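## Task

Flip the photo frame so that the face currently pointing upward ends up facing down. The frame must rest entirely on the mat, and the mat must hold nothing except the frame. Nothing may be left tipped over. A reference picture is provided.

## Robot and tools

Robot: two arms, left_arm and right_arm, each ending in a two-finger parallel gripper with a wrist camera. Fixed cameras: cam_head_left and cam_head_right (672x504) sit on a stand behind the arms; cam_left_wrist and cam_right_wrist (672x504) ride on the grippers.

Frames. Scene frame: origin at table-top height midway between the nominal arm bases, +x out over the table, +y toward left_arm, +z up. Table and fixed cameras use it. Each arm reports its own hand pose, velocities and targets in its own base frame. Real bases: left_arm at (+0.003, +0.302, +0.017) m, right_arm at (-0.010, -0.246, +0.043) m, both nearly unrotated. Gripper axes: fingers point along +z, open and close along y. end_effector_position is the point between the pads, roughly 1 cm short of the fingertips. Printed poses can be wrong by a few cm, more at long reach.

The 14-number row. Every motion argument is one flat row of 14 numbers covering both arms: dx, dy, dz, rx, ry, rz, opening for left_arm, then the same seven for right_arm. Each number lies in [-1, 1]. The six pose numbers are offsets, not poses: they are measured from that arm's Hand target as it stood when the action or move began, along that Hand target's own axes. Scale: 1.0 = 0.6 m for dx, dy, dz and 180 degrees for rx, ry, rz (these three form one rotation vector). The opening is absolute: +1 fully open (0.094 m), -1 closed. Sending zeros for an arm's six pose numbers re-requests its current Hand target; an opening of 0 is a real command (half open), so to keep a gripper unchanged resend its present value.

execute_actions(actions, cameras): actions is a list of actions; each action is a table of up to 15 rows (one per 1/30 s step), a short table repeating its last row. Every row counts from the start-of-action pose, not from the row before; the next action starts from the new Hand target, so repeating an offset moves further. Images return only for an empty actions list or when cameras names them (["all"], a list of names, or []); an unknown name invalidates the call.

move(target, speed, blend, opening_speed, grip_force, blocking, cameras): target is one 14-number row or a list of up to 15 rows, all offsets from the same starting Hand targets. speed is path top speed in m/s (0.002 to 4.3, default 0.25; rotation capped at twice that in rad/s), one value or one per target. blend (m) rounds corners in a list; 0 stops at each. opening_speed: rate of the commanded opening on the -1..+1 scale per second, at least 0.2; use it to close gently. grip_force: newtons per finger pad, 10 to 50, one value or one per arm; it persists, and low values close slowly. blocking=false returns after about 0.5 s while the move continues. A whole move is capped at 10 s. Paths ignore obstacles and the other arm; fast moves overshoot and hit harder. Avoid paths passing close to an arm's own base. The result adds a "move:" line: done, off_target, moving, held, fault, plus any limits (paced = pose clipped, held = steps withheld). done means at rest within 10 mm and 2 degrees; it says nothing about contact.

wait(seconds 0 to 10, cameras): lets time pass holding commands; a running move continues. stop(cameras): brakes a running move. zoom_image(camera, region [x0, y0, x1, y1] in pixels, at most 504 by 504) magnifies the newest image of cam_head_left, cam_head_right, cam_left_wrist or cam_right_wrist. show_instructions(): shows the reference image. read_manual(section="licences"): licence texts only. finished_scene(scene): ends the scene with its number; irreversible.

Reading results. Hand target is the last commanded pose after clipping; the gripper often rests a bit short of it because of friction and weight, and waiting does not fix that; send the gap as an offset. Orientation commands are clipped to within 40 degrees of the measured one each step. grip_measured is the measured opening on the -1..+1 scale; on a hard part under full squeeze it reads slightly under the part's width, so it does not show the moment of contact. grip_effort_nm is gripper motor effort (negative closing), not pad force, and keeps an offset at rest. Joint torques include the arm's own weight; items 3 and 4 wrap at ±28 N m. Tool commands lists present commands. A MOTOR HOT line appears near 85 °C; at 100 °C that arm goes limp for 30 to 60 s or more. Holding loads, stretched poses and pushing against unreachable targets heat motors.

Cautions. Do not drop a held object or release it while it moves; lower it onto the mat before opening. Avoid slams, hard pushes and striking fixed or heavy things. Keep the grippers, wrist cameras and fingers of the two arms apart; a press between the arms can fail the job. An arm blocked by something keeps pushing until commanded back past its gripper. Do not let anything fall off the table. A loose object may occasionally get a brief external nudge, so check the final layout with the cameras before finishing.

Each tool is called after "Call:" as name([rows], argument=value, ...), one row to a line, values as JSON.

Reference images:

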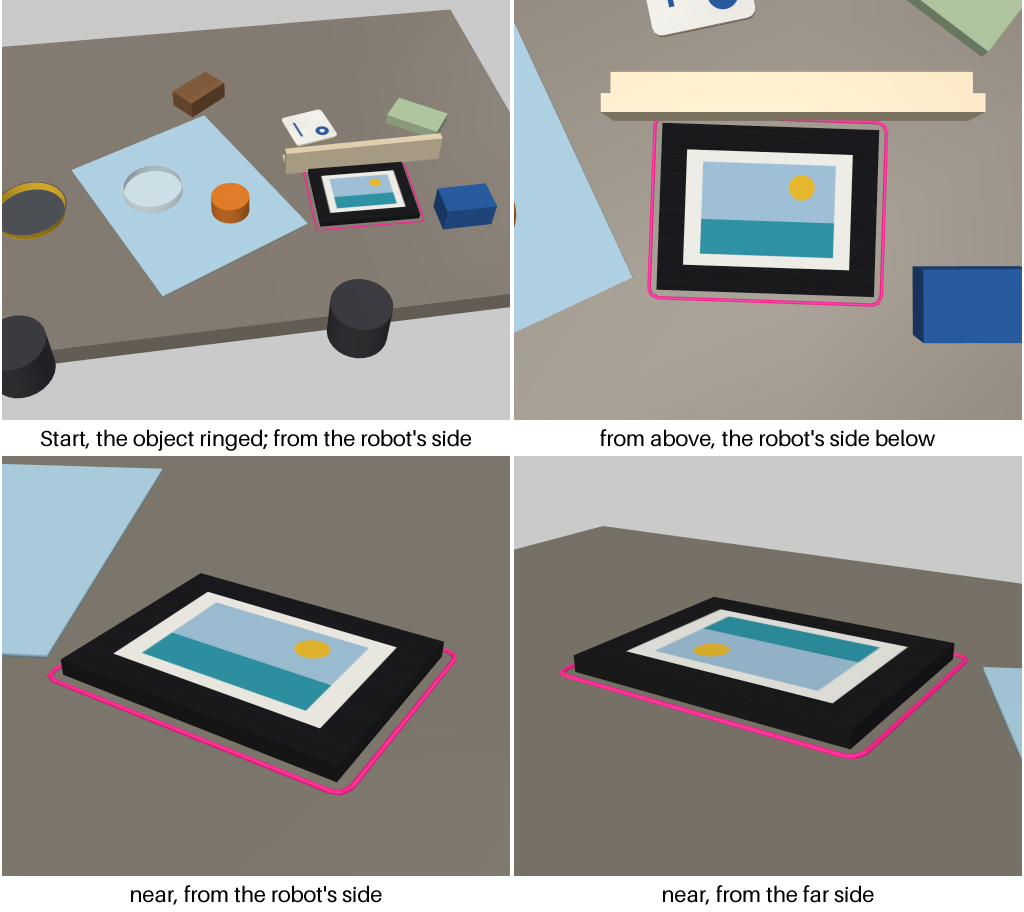

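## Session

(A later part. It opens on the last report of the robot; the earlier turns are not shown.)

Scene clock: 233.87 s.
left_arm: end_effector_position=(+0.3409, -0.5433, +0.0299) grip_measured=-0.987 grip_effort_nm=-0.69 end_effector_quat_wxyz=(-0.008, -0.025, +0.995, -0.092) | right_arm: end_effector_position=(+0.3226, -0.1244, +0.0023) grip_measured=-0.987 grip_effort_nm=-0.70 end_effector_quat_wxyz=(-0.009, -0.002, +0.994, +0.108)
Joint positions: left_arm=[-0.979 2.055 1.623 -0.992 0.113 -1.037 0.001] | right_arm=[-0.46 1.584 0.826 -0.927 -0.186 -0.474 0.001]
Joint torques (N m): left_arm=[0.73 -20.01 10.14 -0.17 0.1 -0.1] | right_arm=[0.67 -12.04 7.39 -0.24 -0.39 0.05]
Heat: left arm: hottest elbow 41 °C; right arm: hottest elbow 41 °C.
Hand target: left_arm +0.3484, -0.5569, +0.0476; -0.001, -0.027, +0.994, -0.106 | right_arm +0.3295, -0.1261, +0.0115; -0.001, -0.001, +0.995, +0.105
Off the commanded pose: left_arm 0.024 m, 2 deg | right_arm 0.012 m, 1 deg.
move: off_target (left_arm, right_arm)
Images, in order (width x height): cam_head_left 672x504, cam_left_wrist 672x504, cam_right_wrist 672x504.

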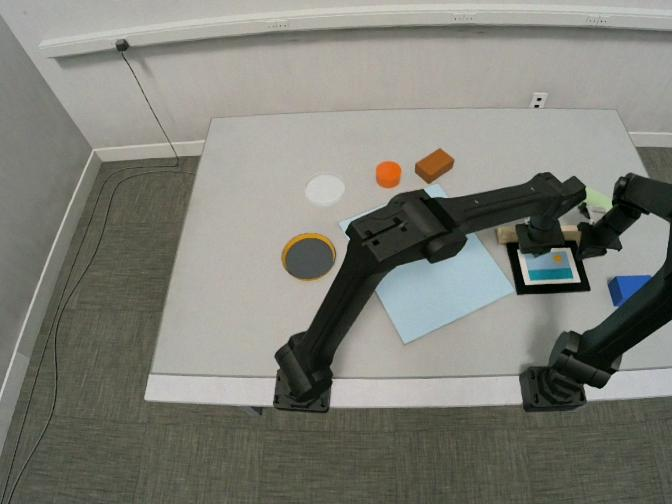

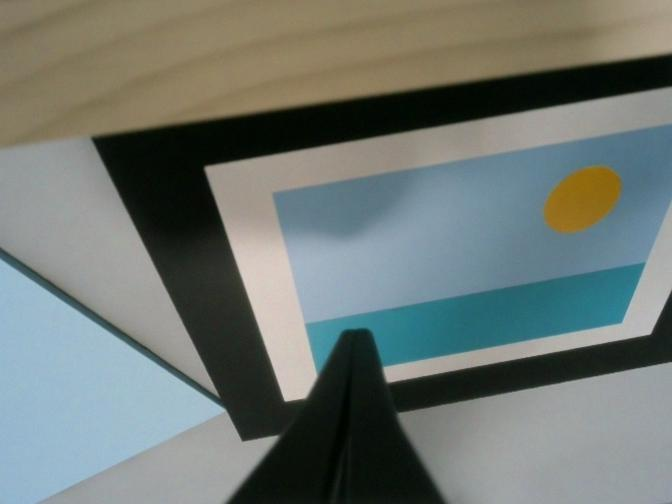

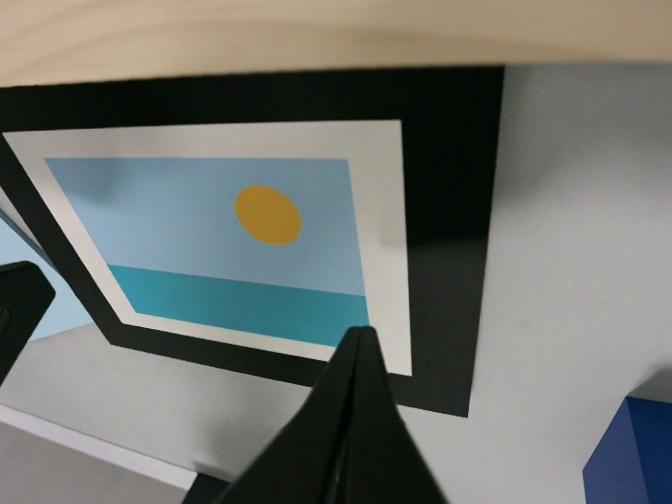

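Call:
move([
  [0,-0.035,-0.163,0,0,0,-1,0,0.02,-0.098,0,0,0,-1],
  [0,0.517,-0.45,-0.067,0,0,-1,0.117,-0.152,-0.229,0.052,-0.052,0.498,1],
], speed=0.3, cameras=["cam_head_left","cam_right_wrist","cam_left_wrist"])

Call:
zoom_image(camera="cam_head_left", region=[470, 190, 672, 330])

Scene clock: 270.33 s.
left_arm: end_effector_position=(+0.3323, -0.2044, +0.2429) grip_measured=-0.987 grip_effort_nm=-0.69 end_effector_quat_wxyz=(-0.003, -0.026, +1.000, -0.003) | right_arm: end_effector_position=(+0.2475, -0.2295, +0.1056) grip_measured=+0.996 grip_effort_nm=0.11 end_effector_quat_wxyz=(-0.026, +0.702, +0.712, +0.000)
Joint positions: left_arm=[-0.547 1.361 1.298 -1.509 0.007 -0.598 0.001] | right_arm=[-0.747 1.348 0.911 -1.187 -0.002 0.809 0.094]
Joint torques (N m): left_arm=[1.73 -9.58 7.34 -0.39 -0.08 0.08] | right_arm=[-0.09 -9.76 11.78 -0.12 -0.02 0.08]
Heat: left arm: hottest elbow 41 °C; right arm: hottest elbow 43 °C.
Hand target: left_arm +0.3304, -0.1974, +0.2464; -0.003, -0.027, +1.000, -0.001 | right_arm +0.2595, -0.2440, +0.1269; -0.001, +0.707, +0.708, +0.000
Off the commanded pose: left_arm 0.008 m, 0 deg | right_arm 0.029 m, 3 deg.
move: off_target (right_arm); target 2's new opening was sent with right_arm's hand 0.029 m and 3 deg from that target
Images, in order (width x height): cam_head_left 672x504, cam_left_wrist 672x504, cam_right_wrist 672x504.

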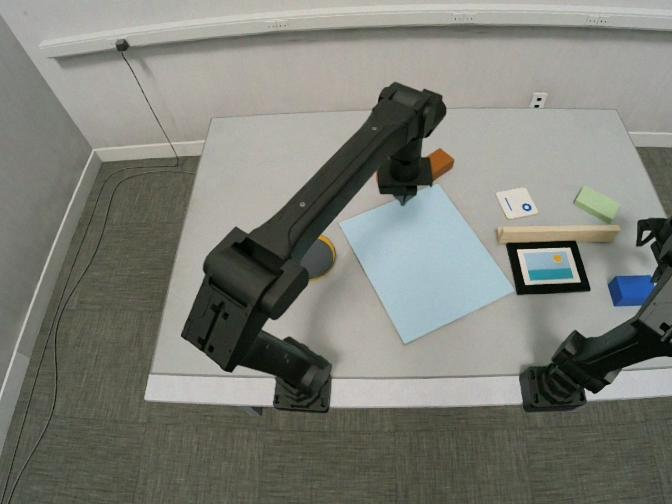

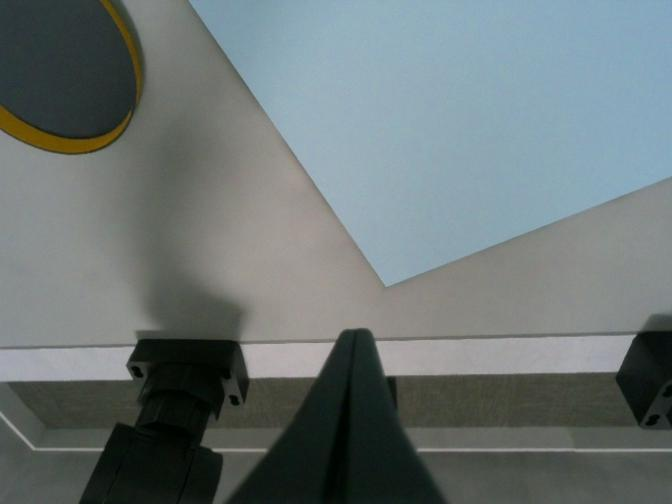

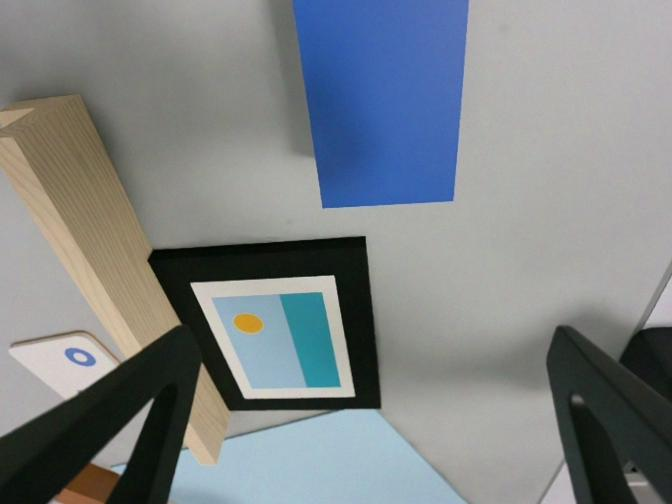

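Scaled by 2.495 from the camera's 672x504 image, which has a finer 960x720 frame.

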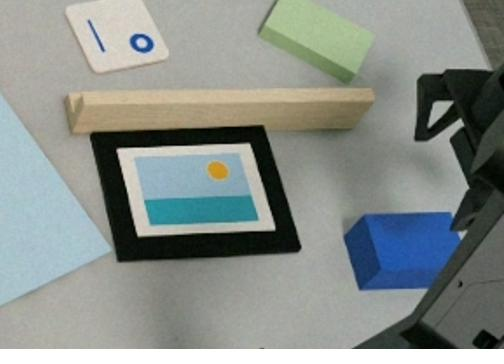

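Call:
move([
  [0,0,0,0,0,0,-1,-0.025,-0.0225,0.198,0,0,0,1],
  [0,0,0,0,0,0,-1,-0.025,-0.0225,0.198,0,0,0,0.05],
  [0,0,0,0,0,0,-1,-0.025,-0.0225,-0.02,0,0,0,0.05],
  [0,0,0,0,0,0,-1,0.19,0.73,-0.02,0,0,0,0.05],
  [0,0,0,0,0,0,-1,0.19,0.73,0.19,0,0,0,0.05],
], speed=[0.15,0.15,0.2,0.3,0.12], blend=[0,0,0.02,0.02,0], opening_speed=1, cameras=["cam_head_left","cam_right_wrist"])

Scene clock: 286.47 s.
left_arm: end_effector_position=(+0.3323, -0.2044, +0.2429) grip_measured=-0.987 grip_effort_nm=-0.69 end_effector_quat_wxyz=(-0.003, -0.026, +1.000, -0.003) | right_arm: end_effector_position=(+0.6998, -0.1266, +0.0443) grip_measured=+0.053 grip_effort_nm=-0.16 end_effector_quat_wxyz=(+0.013, +0.703, +0.711, +0.011)
Joint positions: left_arm=[-0.547 1.361 1.298 -1.509 0.007 -0.598 0.001] | right_arm=[-0.179 2.312 2.122 -1.347 -0.003 1.379 0.049]
Joint torques (N m): left_arm=[1.73 -9.58 7.32 -0.39 -0.08 0.08] | right_arm=[0.03 -21.66 8.02 0.98 -0.01 0.08]
Heat: left arm: hottest elbow 41 °C; right arm: hottest elbow 45 °C.
Hand target: left_arm +0.3304, -0.1974, +0.2464; -0.003, -0.027, +1.000, -0.001 | right_arm +0.6973, -0.1293, +0.0127; -0.001, +0.707, +0.708, +0.000
Off the commanded pose: left_arm 0.008 m, 0 deg | right_arm 0.032 m, 2 deg.
move: off_target (right_arm); target 2's new opening was sent with right_arm's hand 0.013 m and 1 deg from that target
Images, in order (width x height): cam_head_left 672x504, cam_right_wrist 672x504.

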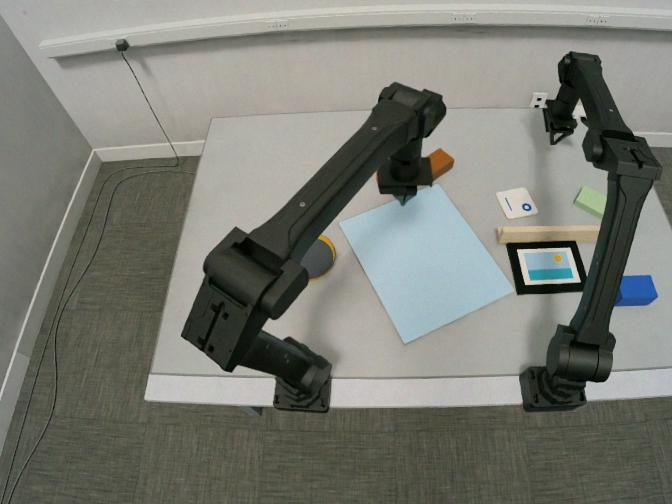

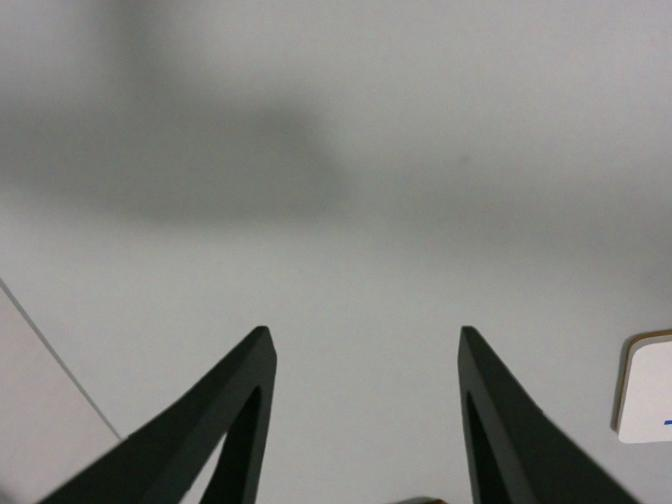

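Call:
move([
  [0,0,0,0,0,0,-1,0,0,-0.15,0,0,0,1],
  [0,0,0,0,0,0,-1,-0.216,-0.752,-0.15,0,0,0,1],
  [0,0,0,0,0,0,-1,-0.216,-0.752,-0.03,0,0,0,1],
], speed=[0.3,0.4,0.2], blend=[0.03,0.03,0], cameras=["cam_head_left","cam_right_wrist"])

Scene clock: 296.87 s.
left_arm: end_effector_position=(+0.3323, -0.2044, +0.2429) grip_measured=-0.987 grip_effort_nm=-0.69 end_effector_quat_wxyz=(-0.003, -0.026, +1.000, -0.003) | right_arm: end_effector_position=(+0.2508, -0.2610, +0.0427) grip_measured=+0.997 grip_effort_nm=0.12 end_effector_quat_wxyz=(+0.010, +0.707, +0.707, -0.001)
Joint positions: left_arm=[-0.547 1.361 1.298 -1.509 0.007 -0.598 0.001] | right_arm=[-0.803 1.46 0.834 -0.925 0.002 0.767 0.094]
Joint torques (N m): left_arm=[1.73 -9.58 7.32 -0.39 -0.08 0.08] | right_arm=[-0.26 -8.06 6.27 1.05 -0.17 -0.06]
Heat: left arm: hottest elbow 40 °C; right arm: hottest elbow 45 °C.
Hand target: left_arm +0.3304, -0.1974, +0.2464; -0.003, -0.027, +1.000, -0.001 | right_arm +0.2462, -0.2595, +0.0309; -0.001, +0.707, +0.708, +0.000
Off the commanded pose: left_arm 0.008 m, 0 deg | right_arm 0.013 m, 1 deg.
move: off_target (right_arm)
Images, in order (width x height): cam_head_left 672x504, cam_right_wrist 672x504.

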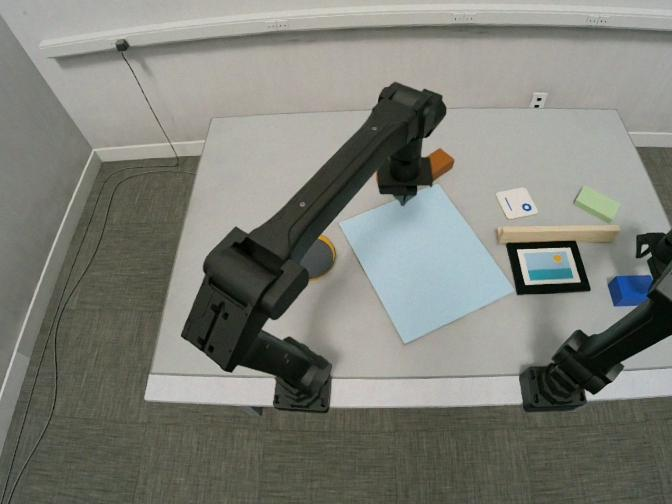

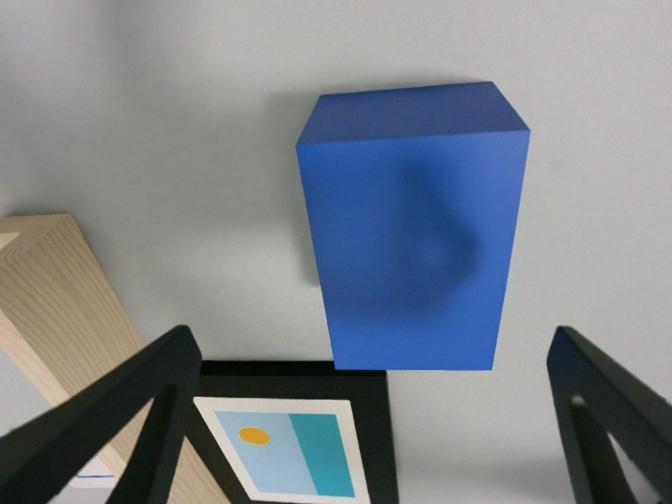

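Call:
move([
  [0,0,0,0,0,0,-1,-0.042,-0.02,0,0,0,0,1],
  [0,0,0,0,0,0,-1,-0.042,-0.02,0.115,0,0,0,1],
  [0,0,0,0,0,0,-1,-0.042,-0.02,0.115,0,0,0,0.05],
], speed=0.15, opening_speed=1, cameras=["cam_right_wrist"])

Scene clock: 304.07 s.
left_arm: end_effector_position=(+0.3323, -0.2044, +0.2429) grip_measured=-0.987 grip_effort_nm=-0.68 end_effector_quat_wxyz=(-0.003, -0.026, +1.000, -0.003) | right_arm: end_effector_position=(+0.2390, -0.2873, -0.0267) grip_measured=+0.281 grip_effort_nm=-1.05 end_effector_quat_wxyz=(+0.009, +0.707, +0.707, -0.001)
Joint positions: left_arm=[-0.547 1.361 1.298 -1.509 0.007 -0.598 0.001] | right_arm=[-0.875 1.632 0.797 -0.717 0.001 0.695 0.06]
Joint torques (N m): left_arm=[1.67 -9.58 7.34 -0.39 -0.08 0.08] | right_arm=[-0.15 -9.35 5.38 1.05 -0.15 -0.08]
Heat: left arm: hottest elbow 40 °C; right arm: hottest elbow 44 °C.
Hand target: left_arm +0.3304, -0.1974, +0.2464; -0.003, -0.027, +1.000, -0.001 | right_arm +0.2342, -0.2846, -0.0381; -0.001, +0.707, +0.708, +0.000
Off the commanded pose: left_arm 0.008 m, 0 deg | right_arm 0.013 m, 1 deg.
move: off_target (right_arm); target 3's new opening was sent with right_arm's hand 0.013 m and 1 deg from that target
Images, in order (width x height): cam_right_wrist 672x504.

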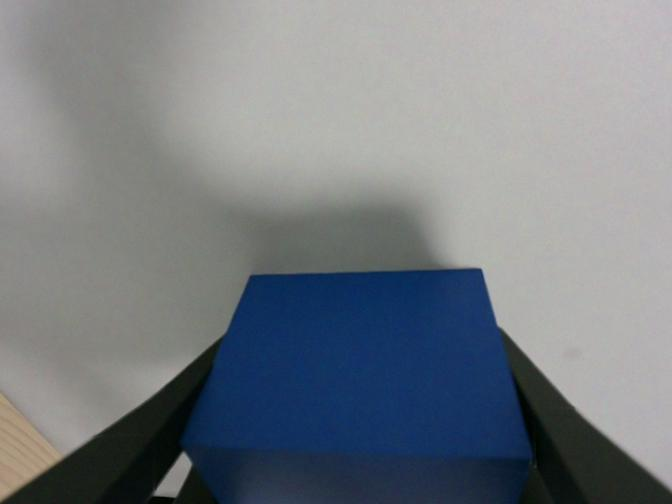

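Call:
move([
  [0,0,0,0,0,0,-1,0,0,-0.2,0,0,0,0.05],
  [0,0,0,0,0,0,-1,0.217,0.752,-0.2,0,0,0,0.05],
  [0,0,0,0,0,0,-1,0.217,0.752,0.0,0,0,0,0.05],
  [0,0,0,0,0,0,-1,0.217,0.752,0.025,0,0,0,0.05],
], speed=[0.2,0.35,0.12,0.06], blend=[0.03,0.02,0,0], cameras=["cam_right_wrist"])

Scene clock: 313.93 s.
left_arm: end_effector_position=(+0.3323, -0.2044, +0.2429) grip_measured=-0.987 grip_effort_nm=-0.69 end_effector_quat_wxyz=(-0.003, -0.026, +1.000, -0.003) | right_arm: end_effector_position=(+0.6940, -0.1510, -0.0190) grip_measured=+0.281 grip_effort_nm=-1.05 end_effector_quat_wxyz=(+0.017, +0.702, +0.712, +0.012)
Joint positions: left_arm=[-0.547 1.361 1.298 -1.509 0.007 -0.598 0.001] | right_arm=[-0.214 2.356 2.033 -1.205 -0.003 1.342 0.06]
Joint torques (N m): left_arm=[1.73 -9.58 7.32 -0.39 -0.08 0.08] | right_arm=[-0.15 -21.42 7.16 0.99 -0.03 0.07]
Heat: left arm: hottest elbow 40 °C; right arm: hottest elbow 44 °C.
Hand target: left_arm +0.3304, -0.1974, +0.2464; -0.003, -0.027, +1.000, -0.001 | right_arm +0.6853, -0.1539, -0.0535; -0.001, +0.707, +0.708, +0.000
Off the commanded pose: left_arm 0.008 m, 0 deg | right_arm 0.036 m, 3 deg.
move: off_target (right_arm)
Images, in order (width x height): cam_right_wrist 672x504.

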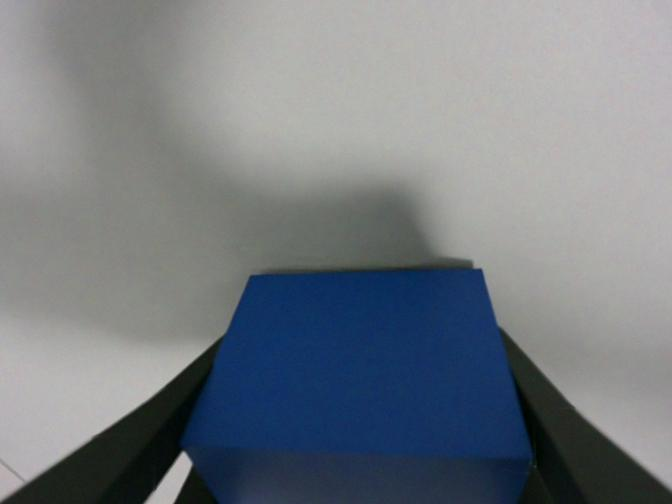

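Call:
move([
  [0,0,0,0,0,0,-1,0,0,0.015,0,0,0,0.05],
  [0,0,0,0,0,0,-1,0,0,0.015,0,0,0,0.9],
  [0,0,0,0,0,0,-1,0,0,-0.25,0,0,0,0.9],
  [0,0,0,0,0,0,-1,0.417,-0.623,-0.25,0,0,0,0.9],
  [0,0,0,0,0,0,-1,0.417,-0.623,-0.12,0,0,0,0.9],
], speed=[0.06,0.06,0.25,0.4,0.2], opening_speed=1.5, cameras=["cam_head_left","cam_right_wrist"])

Scene clock: 331.70 s.
left_arm: end_effector_position=(+0.3323, -0.2044, +0.2429) grip_measured=-0.987 grip_effort_nm=-0.69 end_effector_quat_wxyz=(-0.003, -0.026, +1.000, -0.003) | right_arm: end_effector_position=(+0.3155, +0.0944, +0.0295) grip_measured=+0.897 grip_effort_nm=0.11 end_effector_quat_wxyz=(+0.003, +0.707, +0.707, +0.009)
Joint positions: left_arm=[-0.547 1.361 1.298 -1.509 0.007 -0.598 0.001] | right_arm=[0.29 1.403 0.731 -0.88 -0.004 1.861 0.089]
Joint torques (N m): left_arm=[1.73 -9.58 7.32 -0.39 -0.08 0.08] | right_arm=[1.08 -6.71 6.12 0.98 -0.01 0.07]
Heat: left arm: hottest elbow 39 °C; right arm: hottest elbow 44 °C.
Hand target: left_arm +0.3304, -0.1974, +0.2464; -0.003, -0.027, +1.000, -0.001 | right_arm +0.3112, +0.0957, +0.0194; -0.001, +0.707, +0.708, +0.000
Off the commanded pose: left_arm 0.008 m, 0 deg | right_arm 0.011 m, 1 deg.
move: off_target (right_arm); target 2's new opening was sent with right_arm's hand 0.041 m and 3 deg from that target
Images, in order (width x height): cam_head_left 672x504, cam_right_wrist 672x504.

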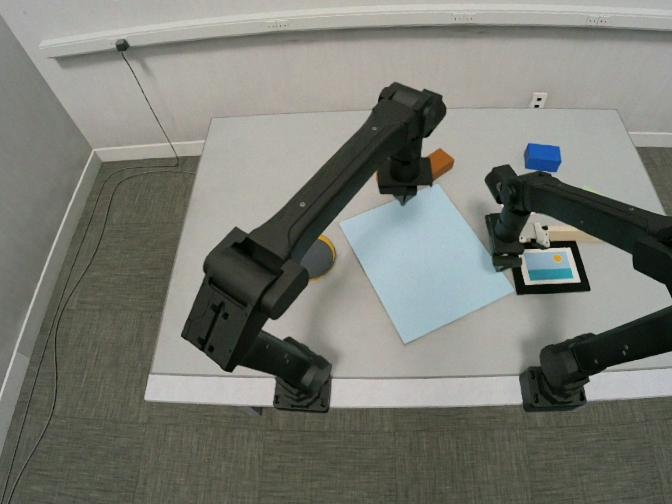

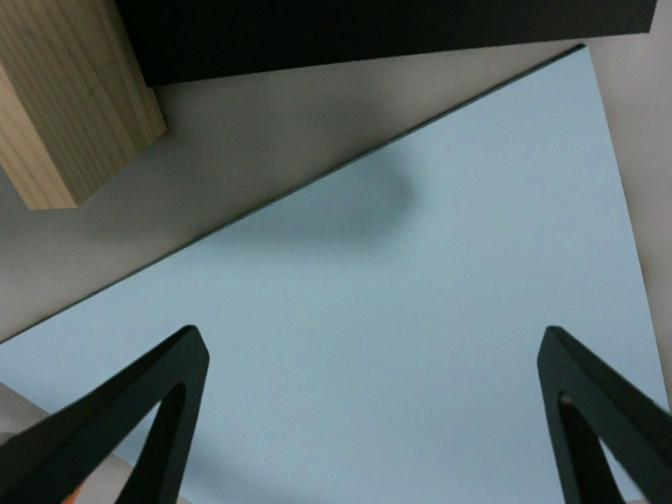

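Call:
move([
  [0,0,0,0,0,0,-1,0,-0.017,0.096,0,0,0,0.9],
  [0,0,0,0,0,0,-1,-0.55,-0.017,0.096,0,0,0,0.9],
], speed=[0.12,0.1], cameras=["cam_head_left","cam_right_wrist"])

Scene clock: 342.97 s.
left_arm: end_effector_position=(+0.3323, -0.2044, +0.2429) grip_measured=-0.987 grip_effort_nm=-0.68 end_effector_quat_wxyz=(-0.003, -0.026, +1.000, -0.003) | right_arm: end_effector_position=(+0.2918, -0.2238, -0.0375) grip_measured=+0.897 grip_effort_nm=0.11 end_effector_quat_wxyz=(+0.000, +0.708, +0.706, +0.001)
Joint positions: left_arm=[-0.547 1.361 1.298 -1.509 0.007 -0.598 0.001] | right_arm=[-0.654 1.654 0.785 -0.701 -0.001 0.919 0.089]
Joint torques (N m): left_arm=[1.73 -9.52 7.34 -0.39 -0.08 0.08] | right_arm=[-0.15 -8.94 8.81 0.01 -0.05 -0.08]
Heat: left arm: hottest elbow 39 °C; right arm: hottest elbow 43 °C.
Hand target: left_arm +0.3304, -0.1974, +0.2464; -0.003, -0.027, +1.000, -0.001 | right_arm +0.3013, -0.2341, -0.0387; -0.001, +0.707, +0.708, +0.000
Off the commanded pose: left_arm 0.008 m, 0 deg | right_arm 0.014 m, 0 deg.
move: off_target (right_arm)
Images, in order (width x height): cam_head_left 672x504, cam_right_wrist 672x504.

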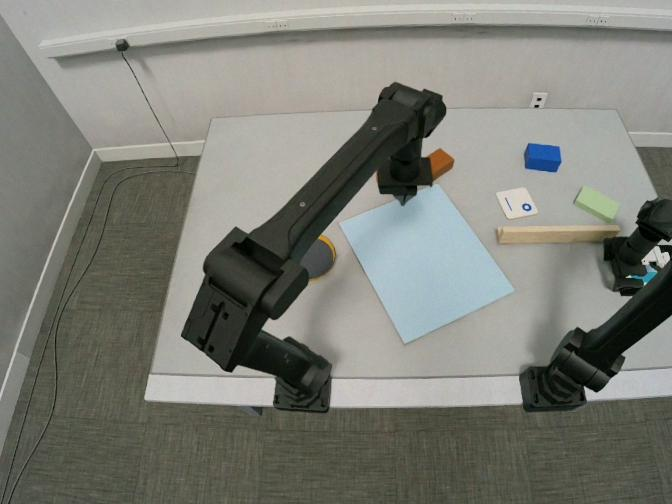

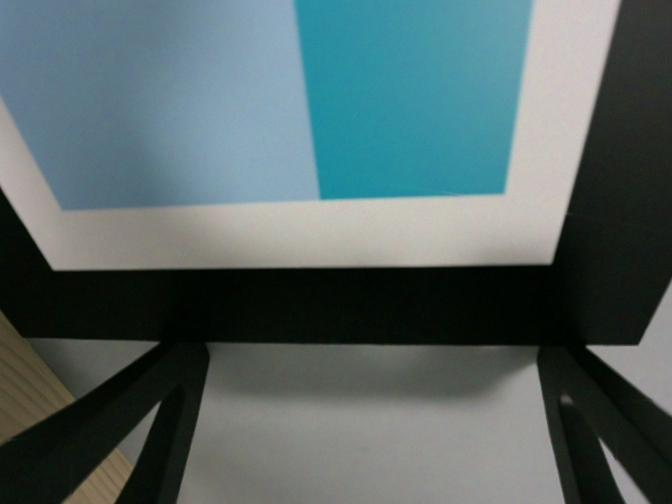

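Call:
move([
  [0,0,0,0,0,0,-1,-0.05,0,0,0,0,0,0.9],
  [0,0,0,0,0,0,-1,-0.03,0,-0.2,0,0,0,0.9],
  [0,0,0,0,0,0,-1,-0.183,-0.177,-0.2,0,0,-0.5,0.9],
  [0,0,0,0,0,0,-1,-0.183,-0.177,-0.03,0,0,-0.5,0.9],
], speed=[0.1,0.2,0.3,0.15], cameras=["cam_head_left","cam_right_wrist"])

Scene clock: 357.27 s.
left_arm: end_effector_position=(+0.3323, -0.2044, +0.2429) grip_measured=-0.987 grip_effort_nm=-0.69 end_effector_quat_wxyz=(-0.003, -0.026, +1.000, -0.003) | right_arm: end_effector_position=(+0.2002, -0.3470, -0.0080) grip_measured=+0.898 grip_effort_nm=0.11 end_effector_quat_wxyz=(+0.004, -0.001, +1.000, -0.009)
Joint positions: left_arm=[-0.547 1.361 1.298 -1.509 0.007 -0.598 0.001] | right_arm=[-1.045 1.647 0.888 -0.791 0.002 -1.047 0.089]
Joint torques (N m): left_arm=[1.73 -9.58 7.32 -0.39 -0.08 0.08] | right_arm=[-0.21 -10.23 5.75 1.03 -0.3 -0.08]
Heat: left arm: hottest elbow 39 °C; right arm: hottest elbow 43 °C.
Hand target: left_arm +0.3304, -0.1974, +0.2464; -0.003, -0.027, +1.000, -0.001 | right_arm +0.1954, -0.3440, -0.0208; -0.001, -0.001, +1.000, +0.001
Off the commanded pose: left_arm 0.008 m, 0 deg | right_arm 0.014 m, 1 deg.
move: off_target (right_arm)
Images, in order (width x height): cam_head_left 672x504, cam_right_wrist 672x504.

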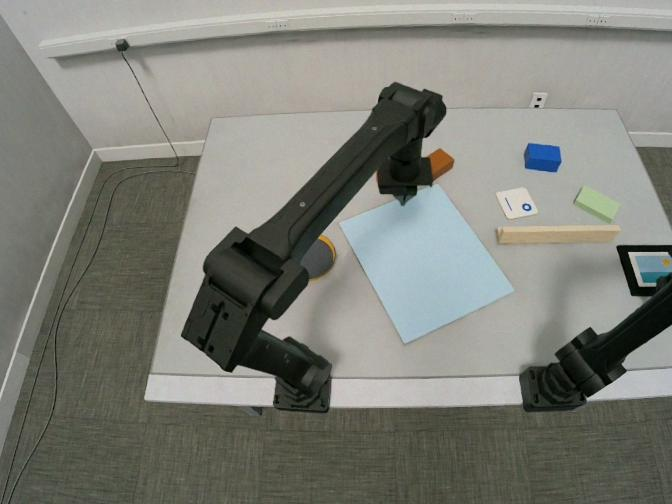

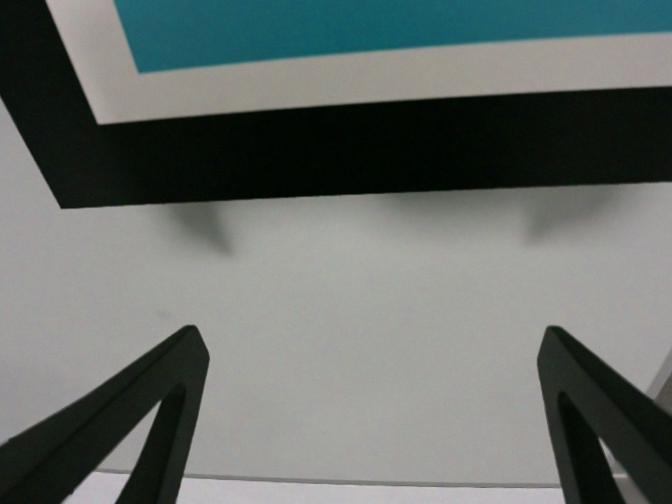

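Call:
move([
  [0,0,0.03,0,0,0,-1,0,0,0.03,0,0,0,0.9],
  [0,0,0.03,0,0,0,-1,-0.19,0,0.03,0,0,0,0.9],
  [0,0,0,0,0,0,-1,-0.17,0,-0.15,0,0,0,0.9],
  [0,0,0,0,0,0,-1,-0.325,0.167,-0.15,0,0,0.5,0.9],
  [0,0,0,0,0,0,-1,-0.325,0.167,0.03,0,0,0.5,0.9],
], speed=[0.12,0.1,0.2,0.3,0.15], cameras=["cam_head_left","cam_right_wrist"])

Scene clock: 375.77 s.
left_arm: end_effector_position=(+0.3216, -0.1979, +0.2261) grip_measured=-0.987 grip_effort_nm=-0.69 end_effector_quat_wxyz=(-0.021, -0.026, +0.999, +0.010) | right_arm: end_effector_position=(+0.3931, -0.2492, -0.0226) grip_measured=+0.898 grip_effort_nm=0.10 end_effector_quat_wxyz=(+0.012, +0.707, +0.707, +0.004)
Joint positions: left_arm=[-0.547 1.361 1.253 -1.509 0.007 -0.598 0.001] | right_arm=[-0.565 1.809 1.07 -0.808 -0.002 1.005 0.089]
Joint torques (N m): left_arm=[1.73 -9.58 10.17 -0.46 -0.09 0.08] | right_arm=[0.97 -12.69 5.97 1.06 -0.01 0.07]
Heat: left arm: hottest elbow 39 °C; right arm: hottest elbow 43 °C.
Hand target: left_arm +0.3304, -0.1974, +0.2463; -0.004, -0.027, +1.000, -0.001 | right_arm +0.3901, -0.2436, -0.0389; -0.001, +0.707, +0.708, +0.000
Off the commanded pose: left_arm 0.022 m, 2 deg | right_arm 0.017 m, 2 deg.
move: off_target (left_arm, right_arm)
Images, in order (width x height): cam_head_left 672x504, cam_right_wrist 672x504.

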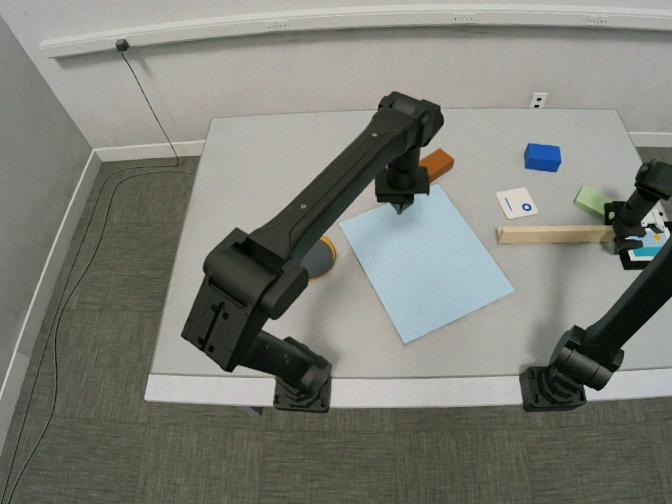

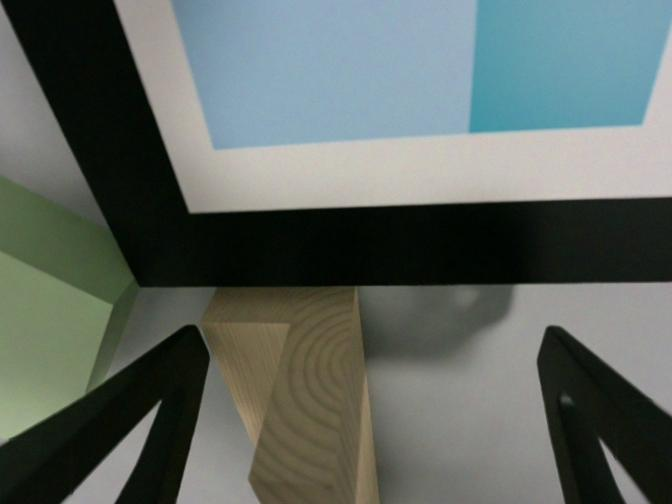

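Call:
move([
  [0,0,0,0,0,0,-1,-0.125,0,0,0,0,0,0.9],
  [0,0,0,0,0,0,-1,-0.11,0,-0.22,0,0,0,0.9],
], speed=[0.08,0.2], cameras=["cam_head_left","cam_right_wrist"])

Scene clock: 381.90 s.
left_arm: end_effector_position=(+0.3216, -0.1979, +0.2261) grip_measured=-0.987 grip_effort_nm=-0.69 end_effector_quat_wxyz=(-0.021, -0.026, +0.999, +0.010) | right_arm: end_effector_position=(+0.3760, -0.3034, +0.0804) grip_measured=+0.898 grip_effort_nm=0.10 end_effector_quat_wxyz=(-0.014, +0.708, +0.706, +0.000)
Joint positions: left_arm=[-0.547 1.361 1.253 -1.509 0.007 -0.598 0.001] | right_arm=[-0.679 1.723 1.273 -1.149 -0.002 0.894 0.089]
Joint torques (N m): left_arm=[1.67 -9.64 10.17 -0.46 -0.1 0.08] | right_arm=[1.03 -15.33 11.25 -0.08 -0.03 0.06]
Heat: left arm: hottest elbow 40 °C; right arm: hottest elbow 43 °C.
Hand target: left_arm +0.3304, -0.1974, +0.2463; -0.004, -0.027, +1.000, -0.001 | right_arm +0.3905, -0.3098, +0.0931; -0.001, +0.707, +0.708, +0.000
Off the commanded pose: left_arm 0.022 m, 2 deg | right_arm 0.020 m, 2 deg.
move: off_target (left_arm, right_arm)
Images, in order (width x height): cam_head_left 672x504, cam_right_wrist 672x504.

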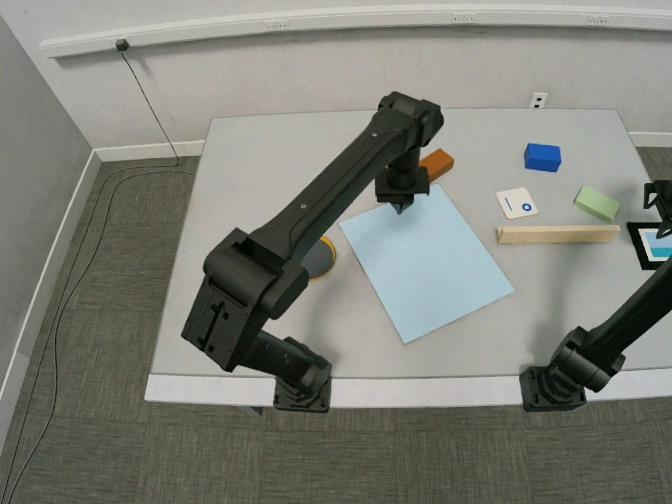

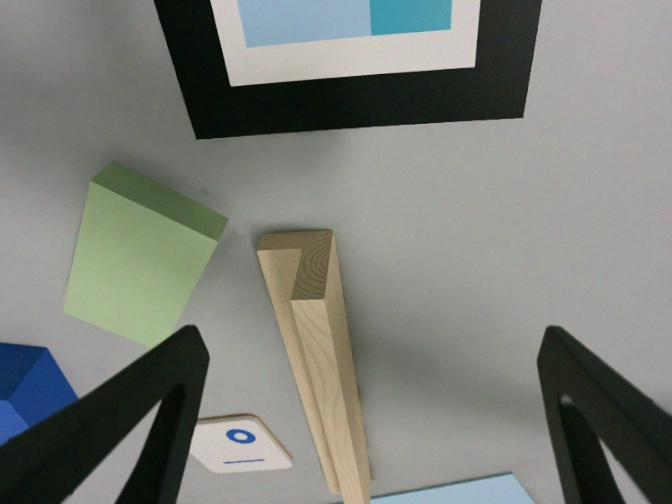

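Call:
move([
  [0,0,0,0,0,0,-1,-0.287,-0.224,0,-0.361,0,0,-0.15],
  [0,0,0,0,0,0,-1,-0.287,-0.224,0.135,-0.361,0,0,-0.15],
], speed=0.25, cameras=["cam_head_left","cam_right_wrist"])

Scene clock: 403.90 s.
left_arm: end_effector_position=(+0.3216, -0.1979, +0.2261) grip_measured=-0.987 grip_effort_nm=-0.69 end_effector_quat_wxyz=(-0.021, -0.026, +0.999, +0.010) | right_arm: end_effector_position=(+0.2571, -0.4834, +0.0239) grip_measured=-0.147 grip_effort_nm=-0.16 end_effector_quat_wxyz=(+0.383, +0.592, +0.601, +0.376)
Joint positions: left_arm=[-0.547 1.361 1.253 -1.509 0.007 -0.598 0.001] | right_arm=[-1.367 1.936 1.055 -0.277 -1.091 0.441 0.04]
Joint torques (N m): left_arm=[1.73 -9.64 10.17 -0.46 -0.1 0.08] | right_arm=[0.26 -14.86 5.93 1.81 -0.78 -0.01]
Heat: left arm: hottest elbow 41 °C; right arm: hottest elbow 44 °C.
Hand target: left_arm +0.3304, -0.1974, +0.2463; -0.004, -0.027, +1.000, -0.001 | right_arm +0.2562, -0.4820, +0.0119; +0.379, +0.597, +0.597, +0.380
Off the commanded pose: left_arm 0.022 m, 2 deg | right_arm 0.012 m, 1 deg.
move: off_target (left_arm, right_arm)
Images, in order (width x height): cam_head_left 672x504, cam_right_wrist 672x504.

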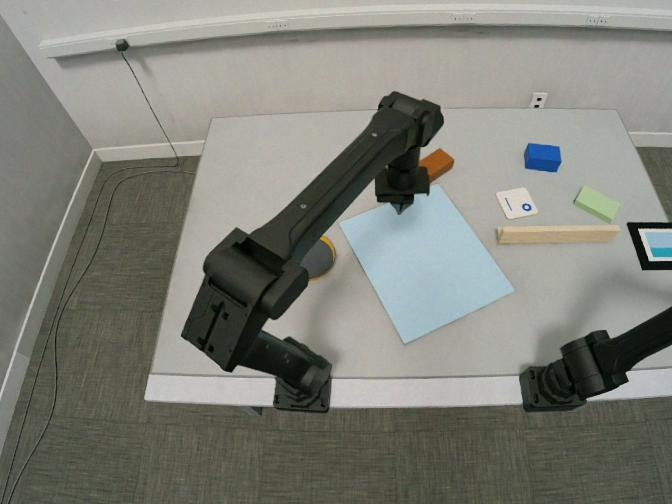

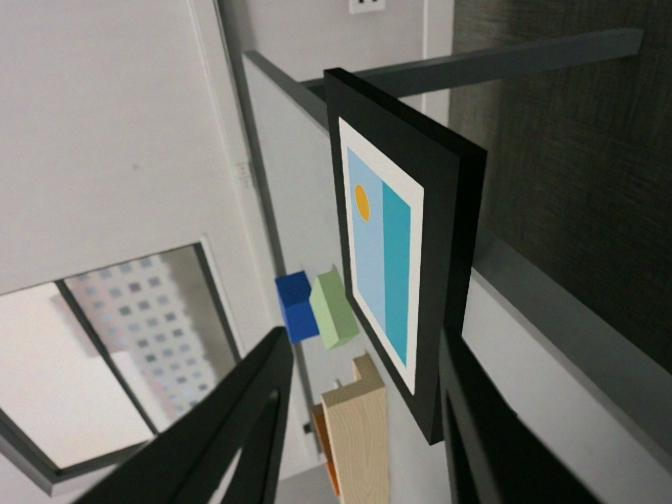

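Call:
move([
  [0,0,0,0,0,0,-1,0,-0.044,0,0,0,0,-0.15],
  [0,0,0,0,0,0,-1,0,-0.044,0.06,0,0,0,-0.15],
], speed=0.1, cameras=["cam_right_wrist"])

Scene clock: 414.03 s.
left_arm: end_effector_position=(+0.3216, -0.1979, +0.2261) grip_measured=-0.987 grip_effort_nm=-0.69 end_effector_quat_wxyz=(-0.021, -0.026, +0.999, +0.010) | right_arm: end_effector_position=(+0.2785, -0.4868, -0.0078) grip_measured=-0.147 grip_effort_nm=-0.16 end_effector_quat_wxyz=(+0.389, +0.588, +0.602, +0.374)
Joint positions: left_arm=[-0.547 1.361 1.253 -1.509 0.007 -0.598 0.001] | right_arm=[-1.327 2.016 1.055 -0.112 -1.077 0.52 0.04]
Joint torques (N m): left_arm=[1.73 -9.64 10.17 -0.46 -0.1 0.08] | right_arm=[0.44 -14.56 5.34 1.96 -0.61 -0.03]
Heat: left arm: hottest elbow 41 °C; right arm: hottest elbow 43 °C.
Hand target: left_arm +0.3304, -0.1974, +0.2463; -0.004, -0.027, +1.000, -0.001 | right_arm +0.2776, -0.4818, -0.0273; +0.379, +0.597, +0.597, +0.380
Off the commanded pose: left_arm 0.022 m, 2 deg | right_arm 0.020 m, 2 deg.
move: off_target (left_arm, right_arm)
Images, in order (width x height): cam_right_wrist 672x504.

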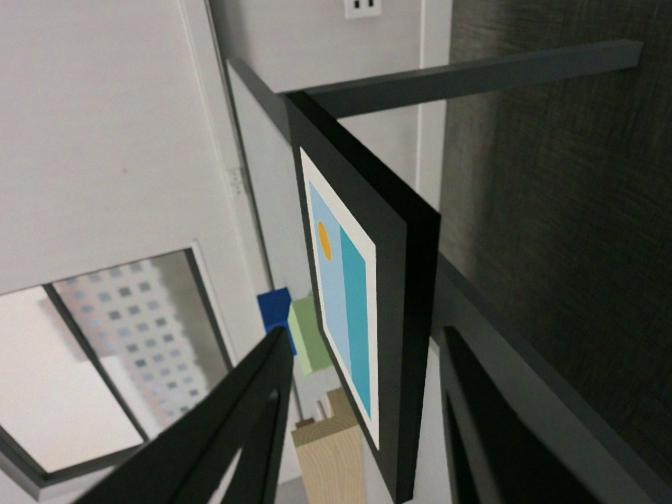

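Call:
move([
  [0,0,0,0,0,0,-1,0,-0.027,0,0,0,0,-0.15],
  [0,0,0,0,0,0,-1,0,-0.027,0.05,0,0,0,-0.15],
], speed=0.08, cameras=["cam_right_wrist"])

Scene clock: 423.00 s.
left_arm: end_effector_position=(+0.3216, -0.1979, +0.2261) grip_measured=-0.987 grip_effort_nm=-0.69 end_effector_quat_wxyz=(-0.021, -0.026, +0.999, +0.010) | right_arm: end_effector_position=(+0.2924, -0.4892, -0.0318) grip_measured=-0.148 grip_effort_nm=-0.14 end_effector_quat_wxyz=(+0.395, +0.589, +0.601, +0.369)
Joint positions: left_arm=[-0.547 1.361 1.253 -1.509 0.007 -0.598 0.001] | right_arm=[-1.3 2.076 1.055 0.015 -1.056 0.586 0.04]
Joint torques (N m): left_arm=[1.73 -9.64 10.15 -0.46 -0.1 0.08] | right_arm=[1.38 -14.15 5.75 1.73 -0.64 0.04]
Heat: left arm: hottest elbow 42 °C; right arm: hottest elbow 43 °C.
Hand target: left_arm +0.3304, -0.1974, +0.2463; -0.004, -0.027, +1.000, -0.001 | right_arm +0.2979, -0.4818, -0.0547; +0.379, +0.597, +0.597, +0.380
Off the commanded pose: left_arm 0.022 m, 2 deg | right_arm 0.025 m, 2 deg.
move: off_target (left_arm, right_arm)
Images, in order (width x height): cam_right_wrist 672x504.

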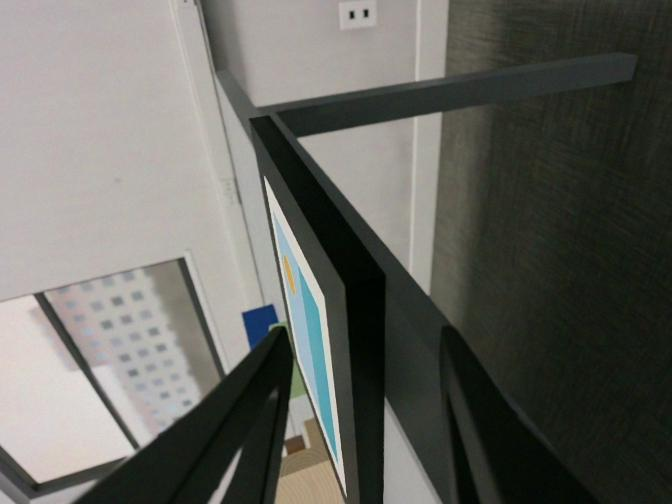

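Call:
move(target=[0,0,0,0,0,0,-1,0,0.008,0.06,0,0,0,-0.15], speed=0.08, cameras=["cam_right_wrist"])

Scene clock: 427.70 s.
left_arm: end_effector_position=(+0.3216, -0.1979, +0.2261) grip_measured=-0.987 grip_effort_nm=-0.68 end_effector_quat_wxyz=(-0.021, -0.026, +0.999, +0.010) | right_arm: end_effector_position=(+0.3210, -0.4900, -0.0441) grip_measured=-0.148 grip_effort_nm=-0.14 end_effector_quat_wxyz=(+0.396, +0.592, +0.599, +0.365)
Joint positions: left_arm=[-0.547 1.361 1.253 -1.509 0.007 -0.598 0.001] | right_arm=[-1.245 2.116 1.066 0.132 -1.016 0.685 0.04]
Joint torques (N m): left_arm=[1.67 -9.64 10.18 -0.44 -0.1 0.08] | right_arm=[2.2 -14.45 6.42 1.57 -0.77 0.13]
Heat: left arm: hottest elbow 42 °C; right arm: hottest elbow 43 °C.
Hand target: left_arm +0.3304, -0.1974, +0.2463; -0.004, -0.027, +1.000, -0.001 | right_arm +0.3325, -0.4819, -0.0655; +0.379, +0.597, +0.597, +0.380
Off the commanded pose: left_arm 0.022 m, 2 deg | right_arm 0.026 m, 3 deg.
move: off_target (left_arm, right_arm)
Images, in order (width x height): cam_right_wrist 672x504.

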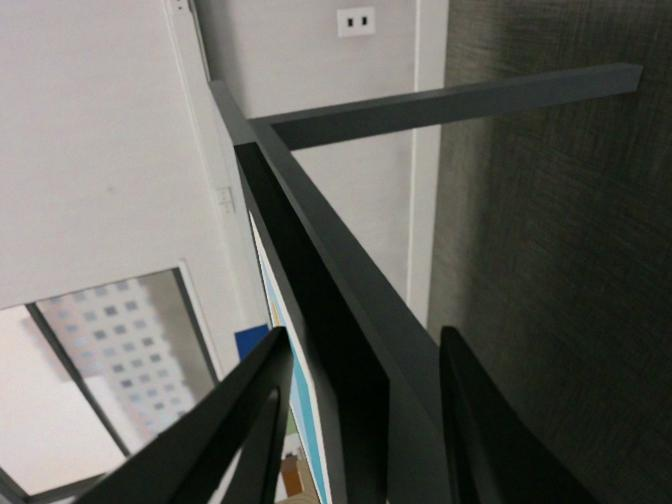

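Call:
move([
  [0,0,0,0,0,0,-1,0,0,0,0,0.1005,-0.047,-0.15],
  [0,0,0,0,0,0,-1,0.055,0.004,0.012,0,0.1005,-0.047,-0.15],
], speed=0.08, cameras=["cam_right_wrist"])

Scene clock: 441.80 s.
left_arm: end_effector_position=(+0.3216, -0.1979, +0.2261) grip_measured=-0.987 grip_effort_nm=-0.69 end_effector_quat_wxyz=(-0.021, -0.026, +0.999, +0.010) | right_arm: end_effector_position=(+0.3383, -0.4661, -0.0484) grip_measured=-0.148 grip_effort_nm=-0.14 end_effector_quat_wxyz=(+0.329, +0.474, +0.692, +0.434)
Joint positions: left_arm=[-0.547 1.361 1.253 -1.509 0.007 -0.598 0.001] | right_arm=[-1.222 2.215 1.328 -0.623 -1.15 0.02 0.04]
Joint torques (N m): left_arm=[1.73 -9.64 10.17 -0.46 -0.1 0.08] | right_arm=[1.61 -18.78 3.71 1.06 -0.15 0.06]
Heat: left arm: hottest elbow 42 °C; right arm: hottest elbow 42 °C.
Hand target: left_arm +0.3304, -0.1974, +0.2463; -0.004, -0.027, +1.000, -0.001 | right_arm +0.3399, -0.4488, -0.0664; +0.307, +0.484, +0.691, +0.440
Off the commanded pose: left_arm 0.022 m, 2 deg | right_arm 0.025 m, 3 deg.
move: off_target (left_arm, right_arm)
Images, in order (width x height): cam_right_wrist 672x504.

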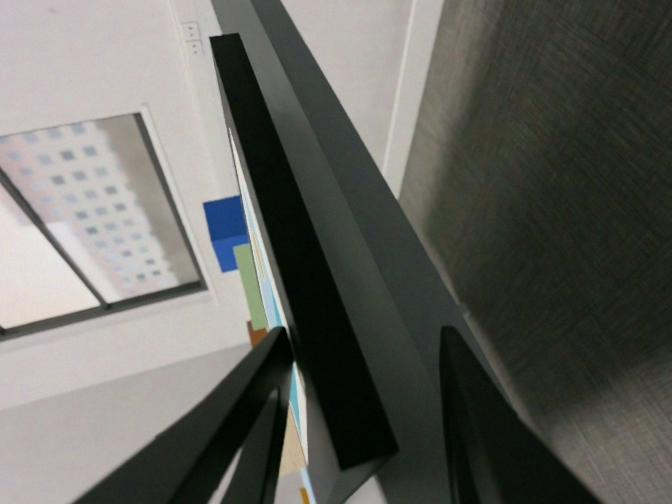

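Call:
move([
  [0,0,0,0,0,0,-1,0,0,-0.15,0,0,0,-0.15],
  [0,0,0,0,0,0,-1,0.081,0.248,-0.201,0.357,-0.063,0.099,0.9],
  [0,0,0,0,0,0,-1,0.268,0.36,0.0375,0.357,-0.063,0.099,0.9],
  [0,0,0,0,0,0,-1,0.268,0.12,0.149,0.357,-0.063,0.099,0.9],
  [0,0,0,0,0,0,-1,0.139,0.100,0.107,0.357,-0.063,0.099,0.9],
], speed=[0.15,0.3,0.3,0.15,0.08], cameras=["cam_right_wrist"])

Scene clock: 462.93 s.
left_arm: end_effector_position=(+0.3216, -0.1979, +0.2261) grip_measured=-0.987 grip_effort_nm=-0.68 end_effector_quat_wxyz=(-0.021, -0.026, +0.999, +0.010) | right_arm: end_effector_position=(+0.3814, -0.3305, -0.0335) grip_measured=+0.897 grip_effort_nm=0.12 end_effector_quat_wxyz=(+0.002, +0.708, +0.706, +0.001)
Joint positions: left_arm=[-0.547 1.361 1.253 -1.509 0.007 -0.598 0.001] | right_arm=[-0.714 1.917 1.207 -0.857 -0.002 0.859 0.089]
Joint torques (N m): left_arm=[1.73 -9.64 10.18 -0.44 -0.1 0.08] | right_arm=[-0.09 -14.1 10.14 -0.06 -0.02 -0.1]
Heat: left arm: hottest elbow 43 °C; right arm: hottest elbow 42 °C.
Hand target: left_arm +0.3304, -0.1974, +0.2463; -0.004, -0.027, +1.000, -0.001 | right_arm +0.3899, -0.3418, -0.0390; -0.001, +0.707, +0.707, +0.000
Off the commanded pose: left_arm 0.022 m, 2 deg | right_arm 0.015 m, 0 deg.
move: off_target (left_arm, right_arm); target 2's new opening was sent with right_arm's hand 0.028 m and 3 deg from that target
Images, in order (width x height): cam_right_wrist 672x504.

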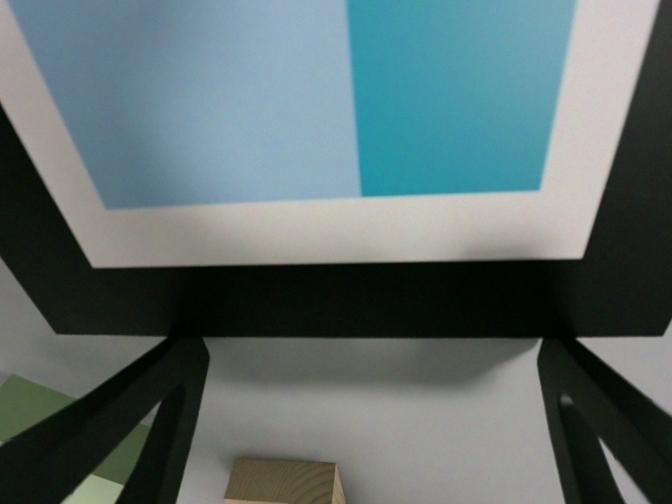

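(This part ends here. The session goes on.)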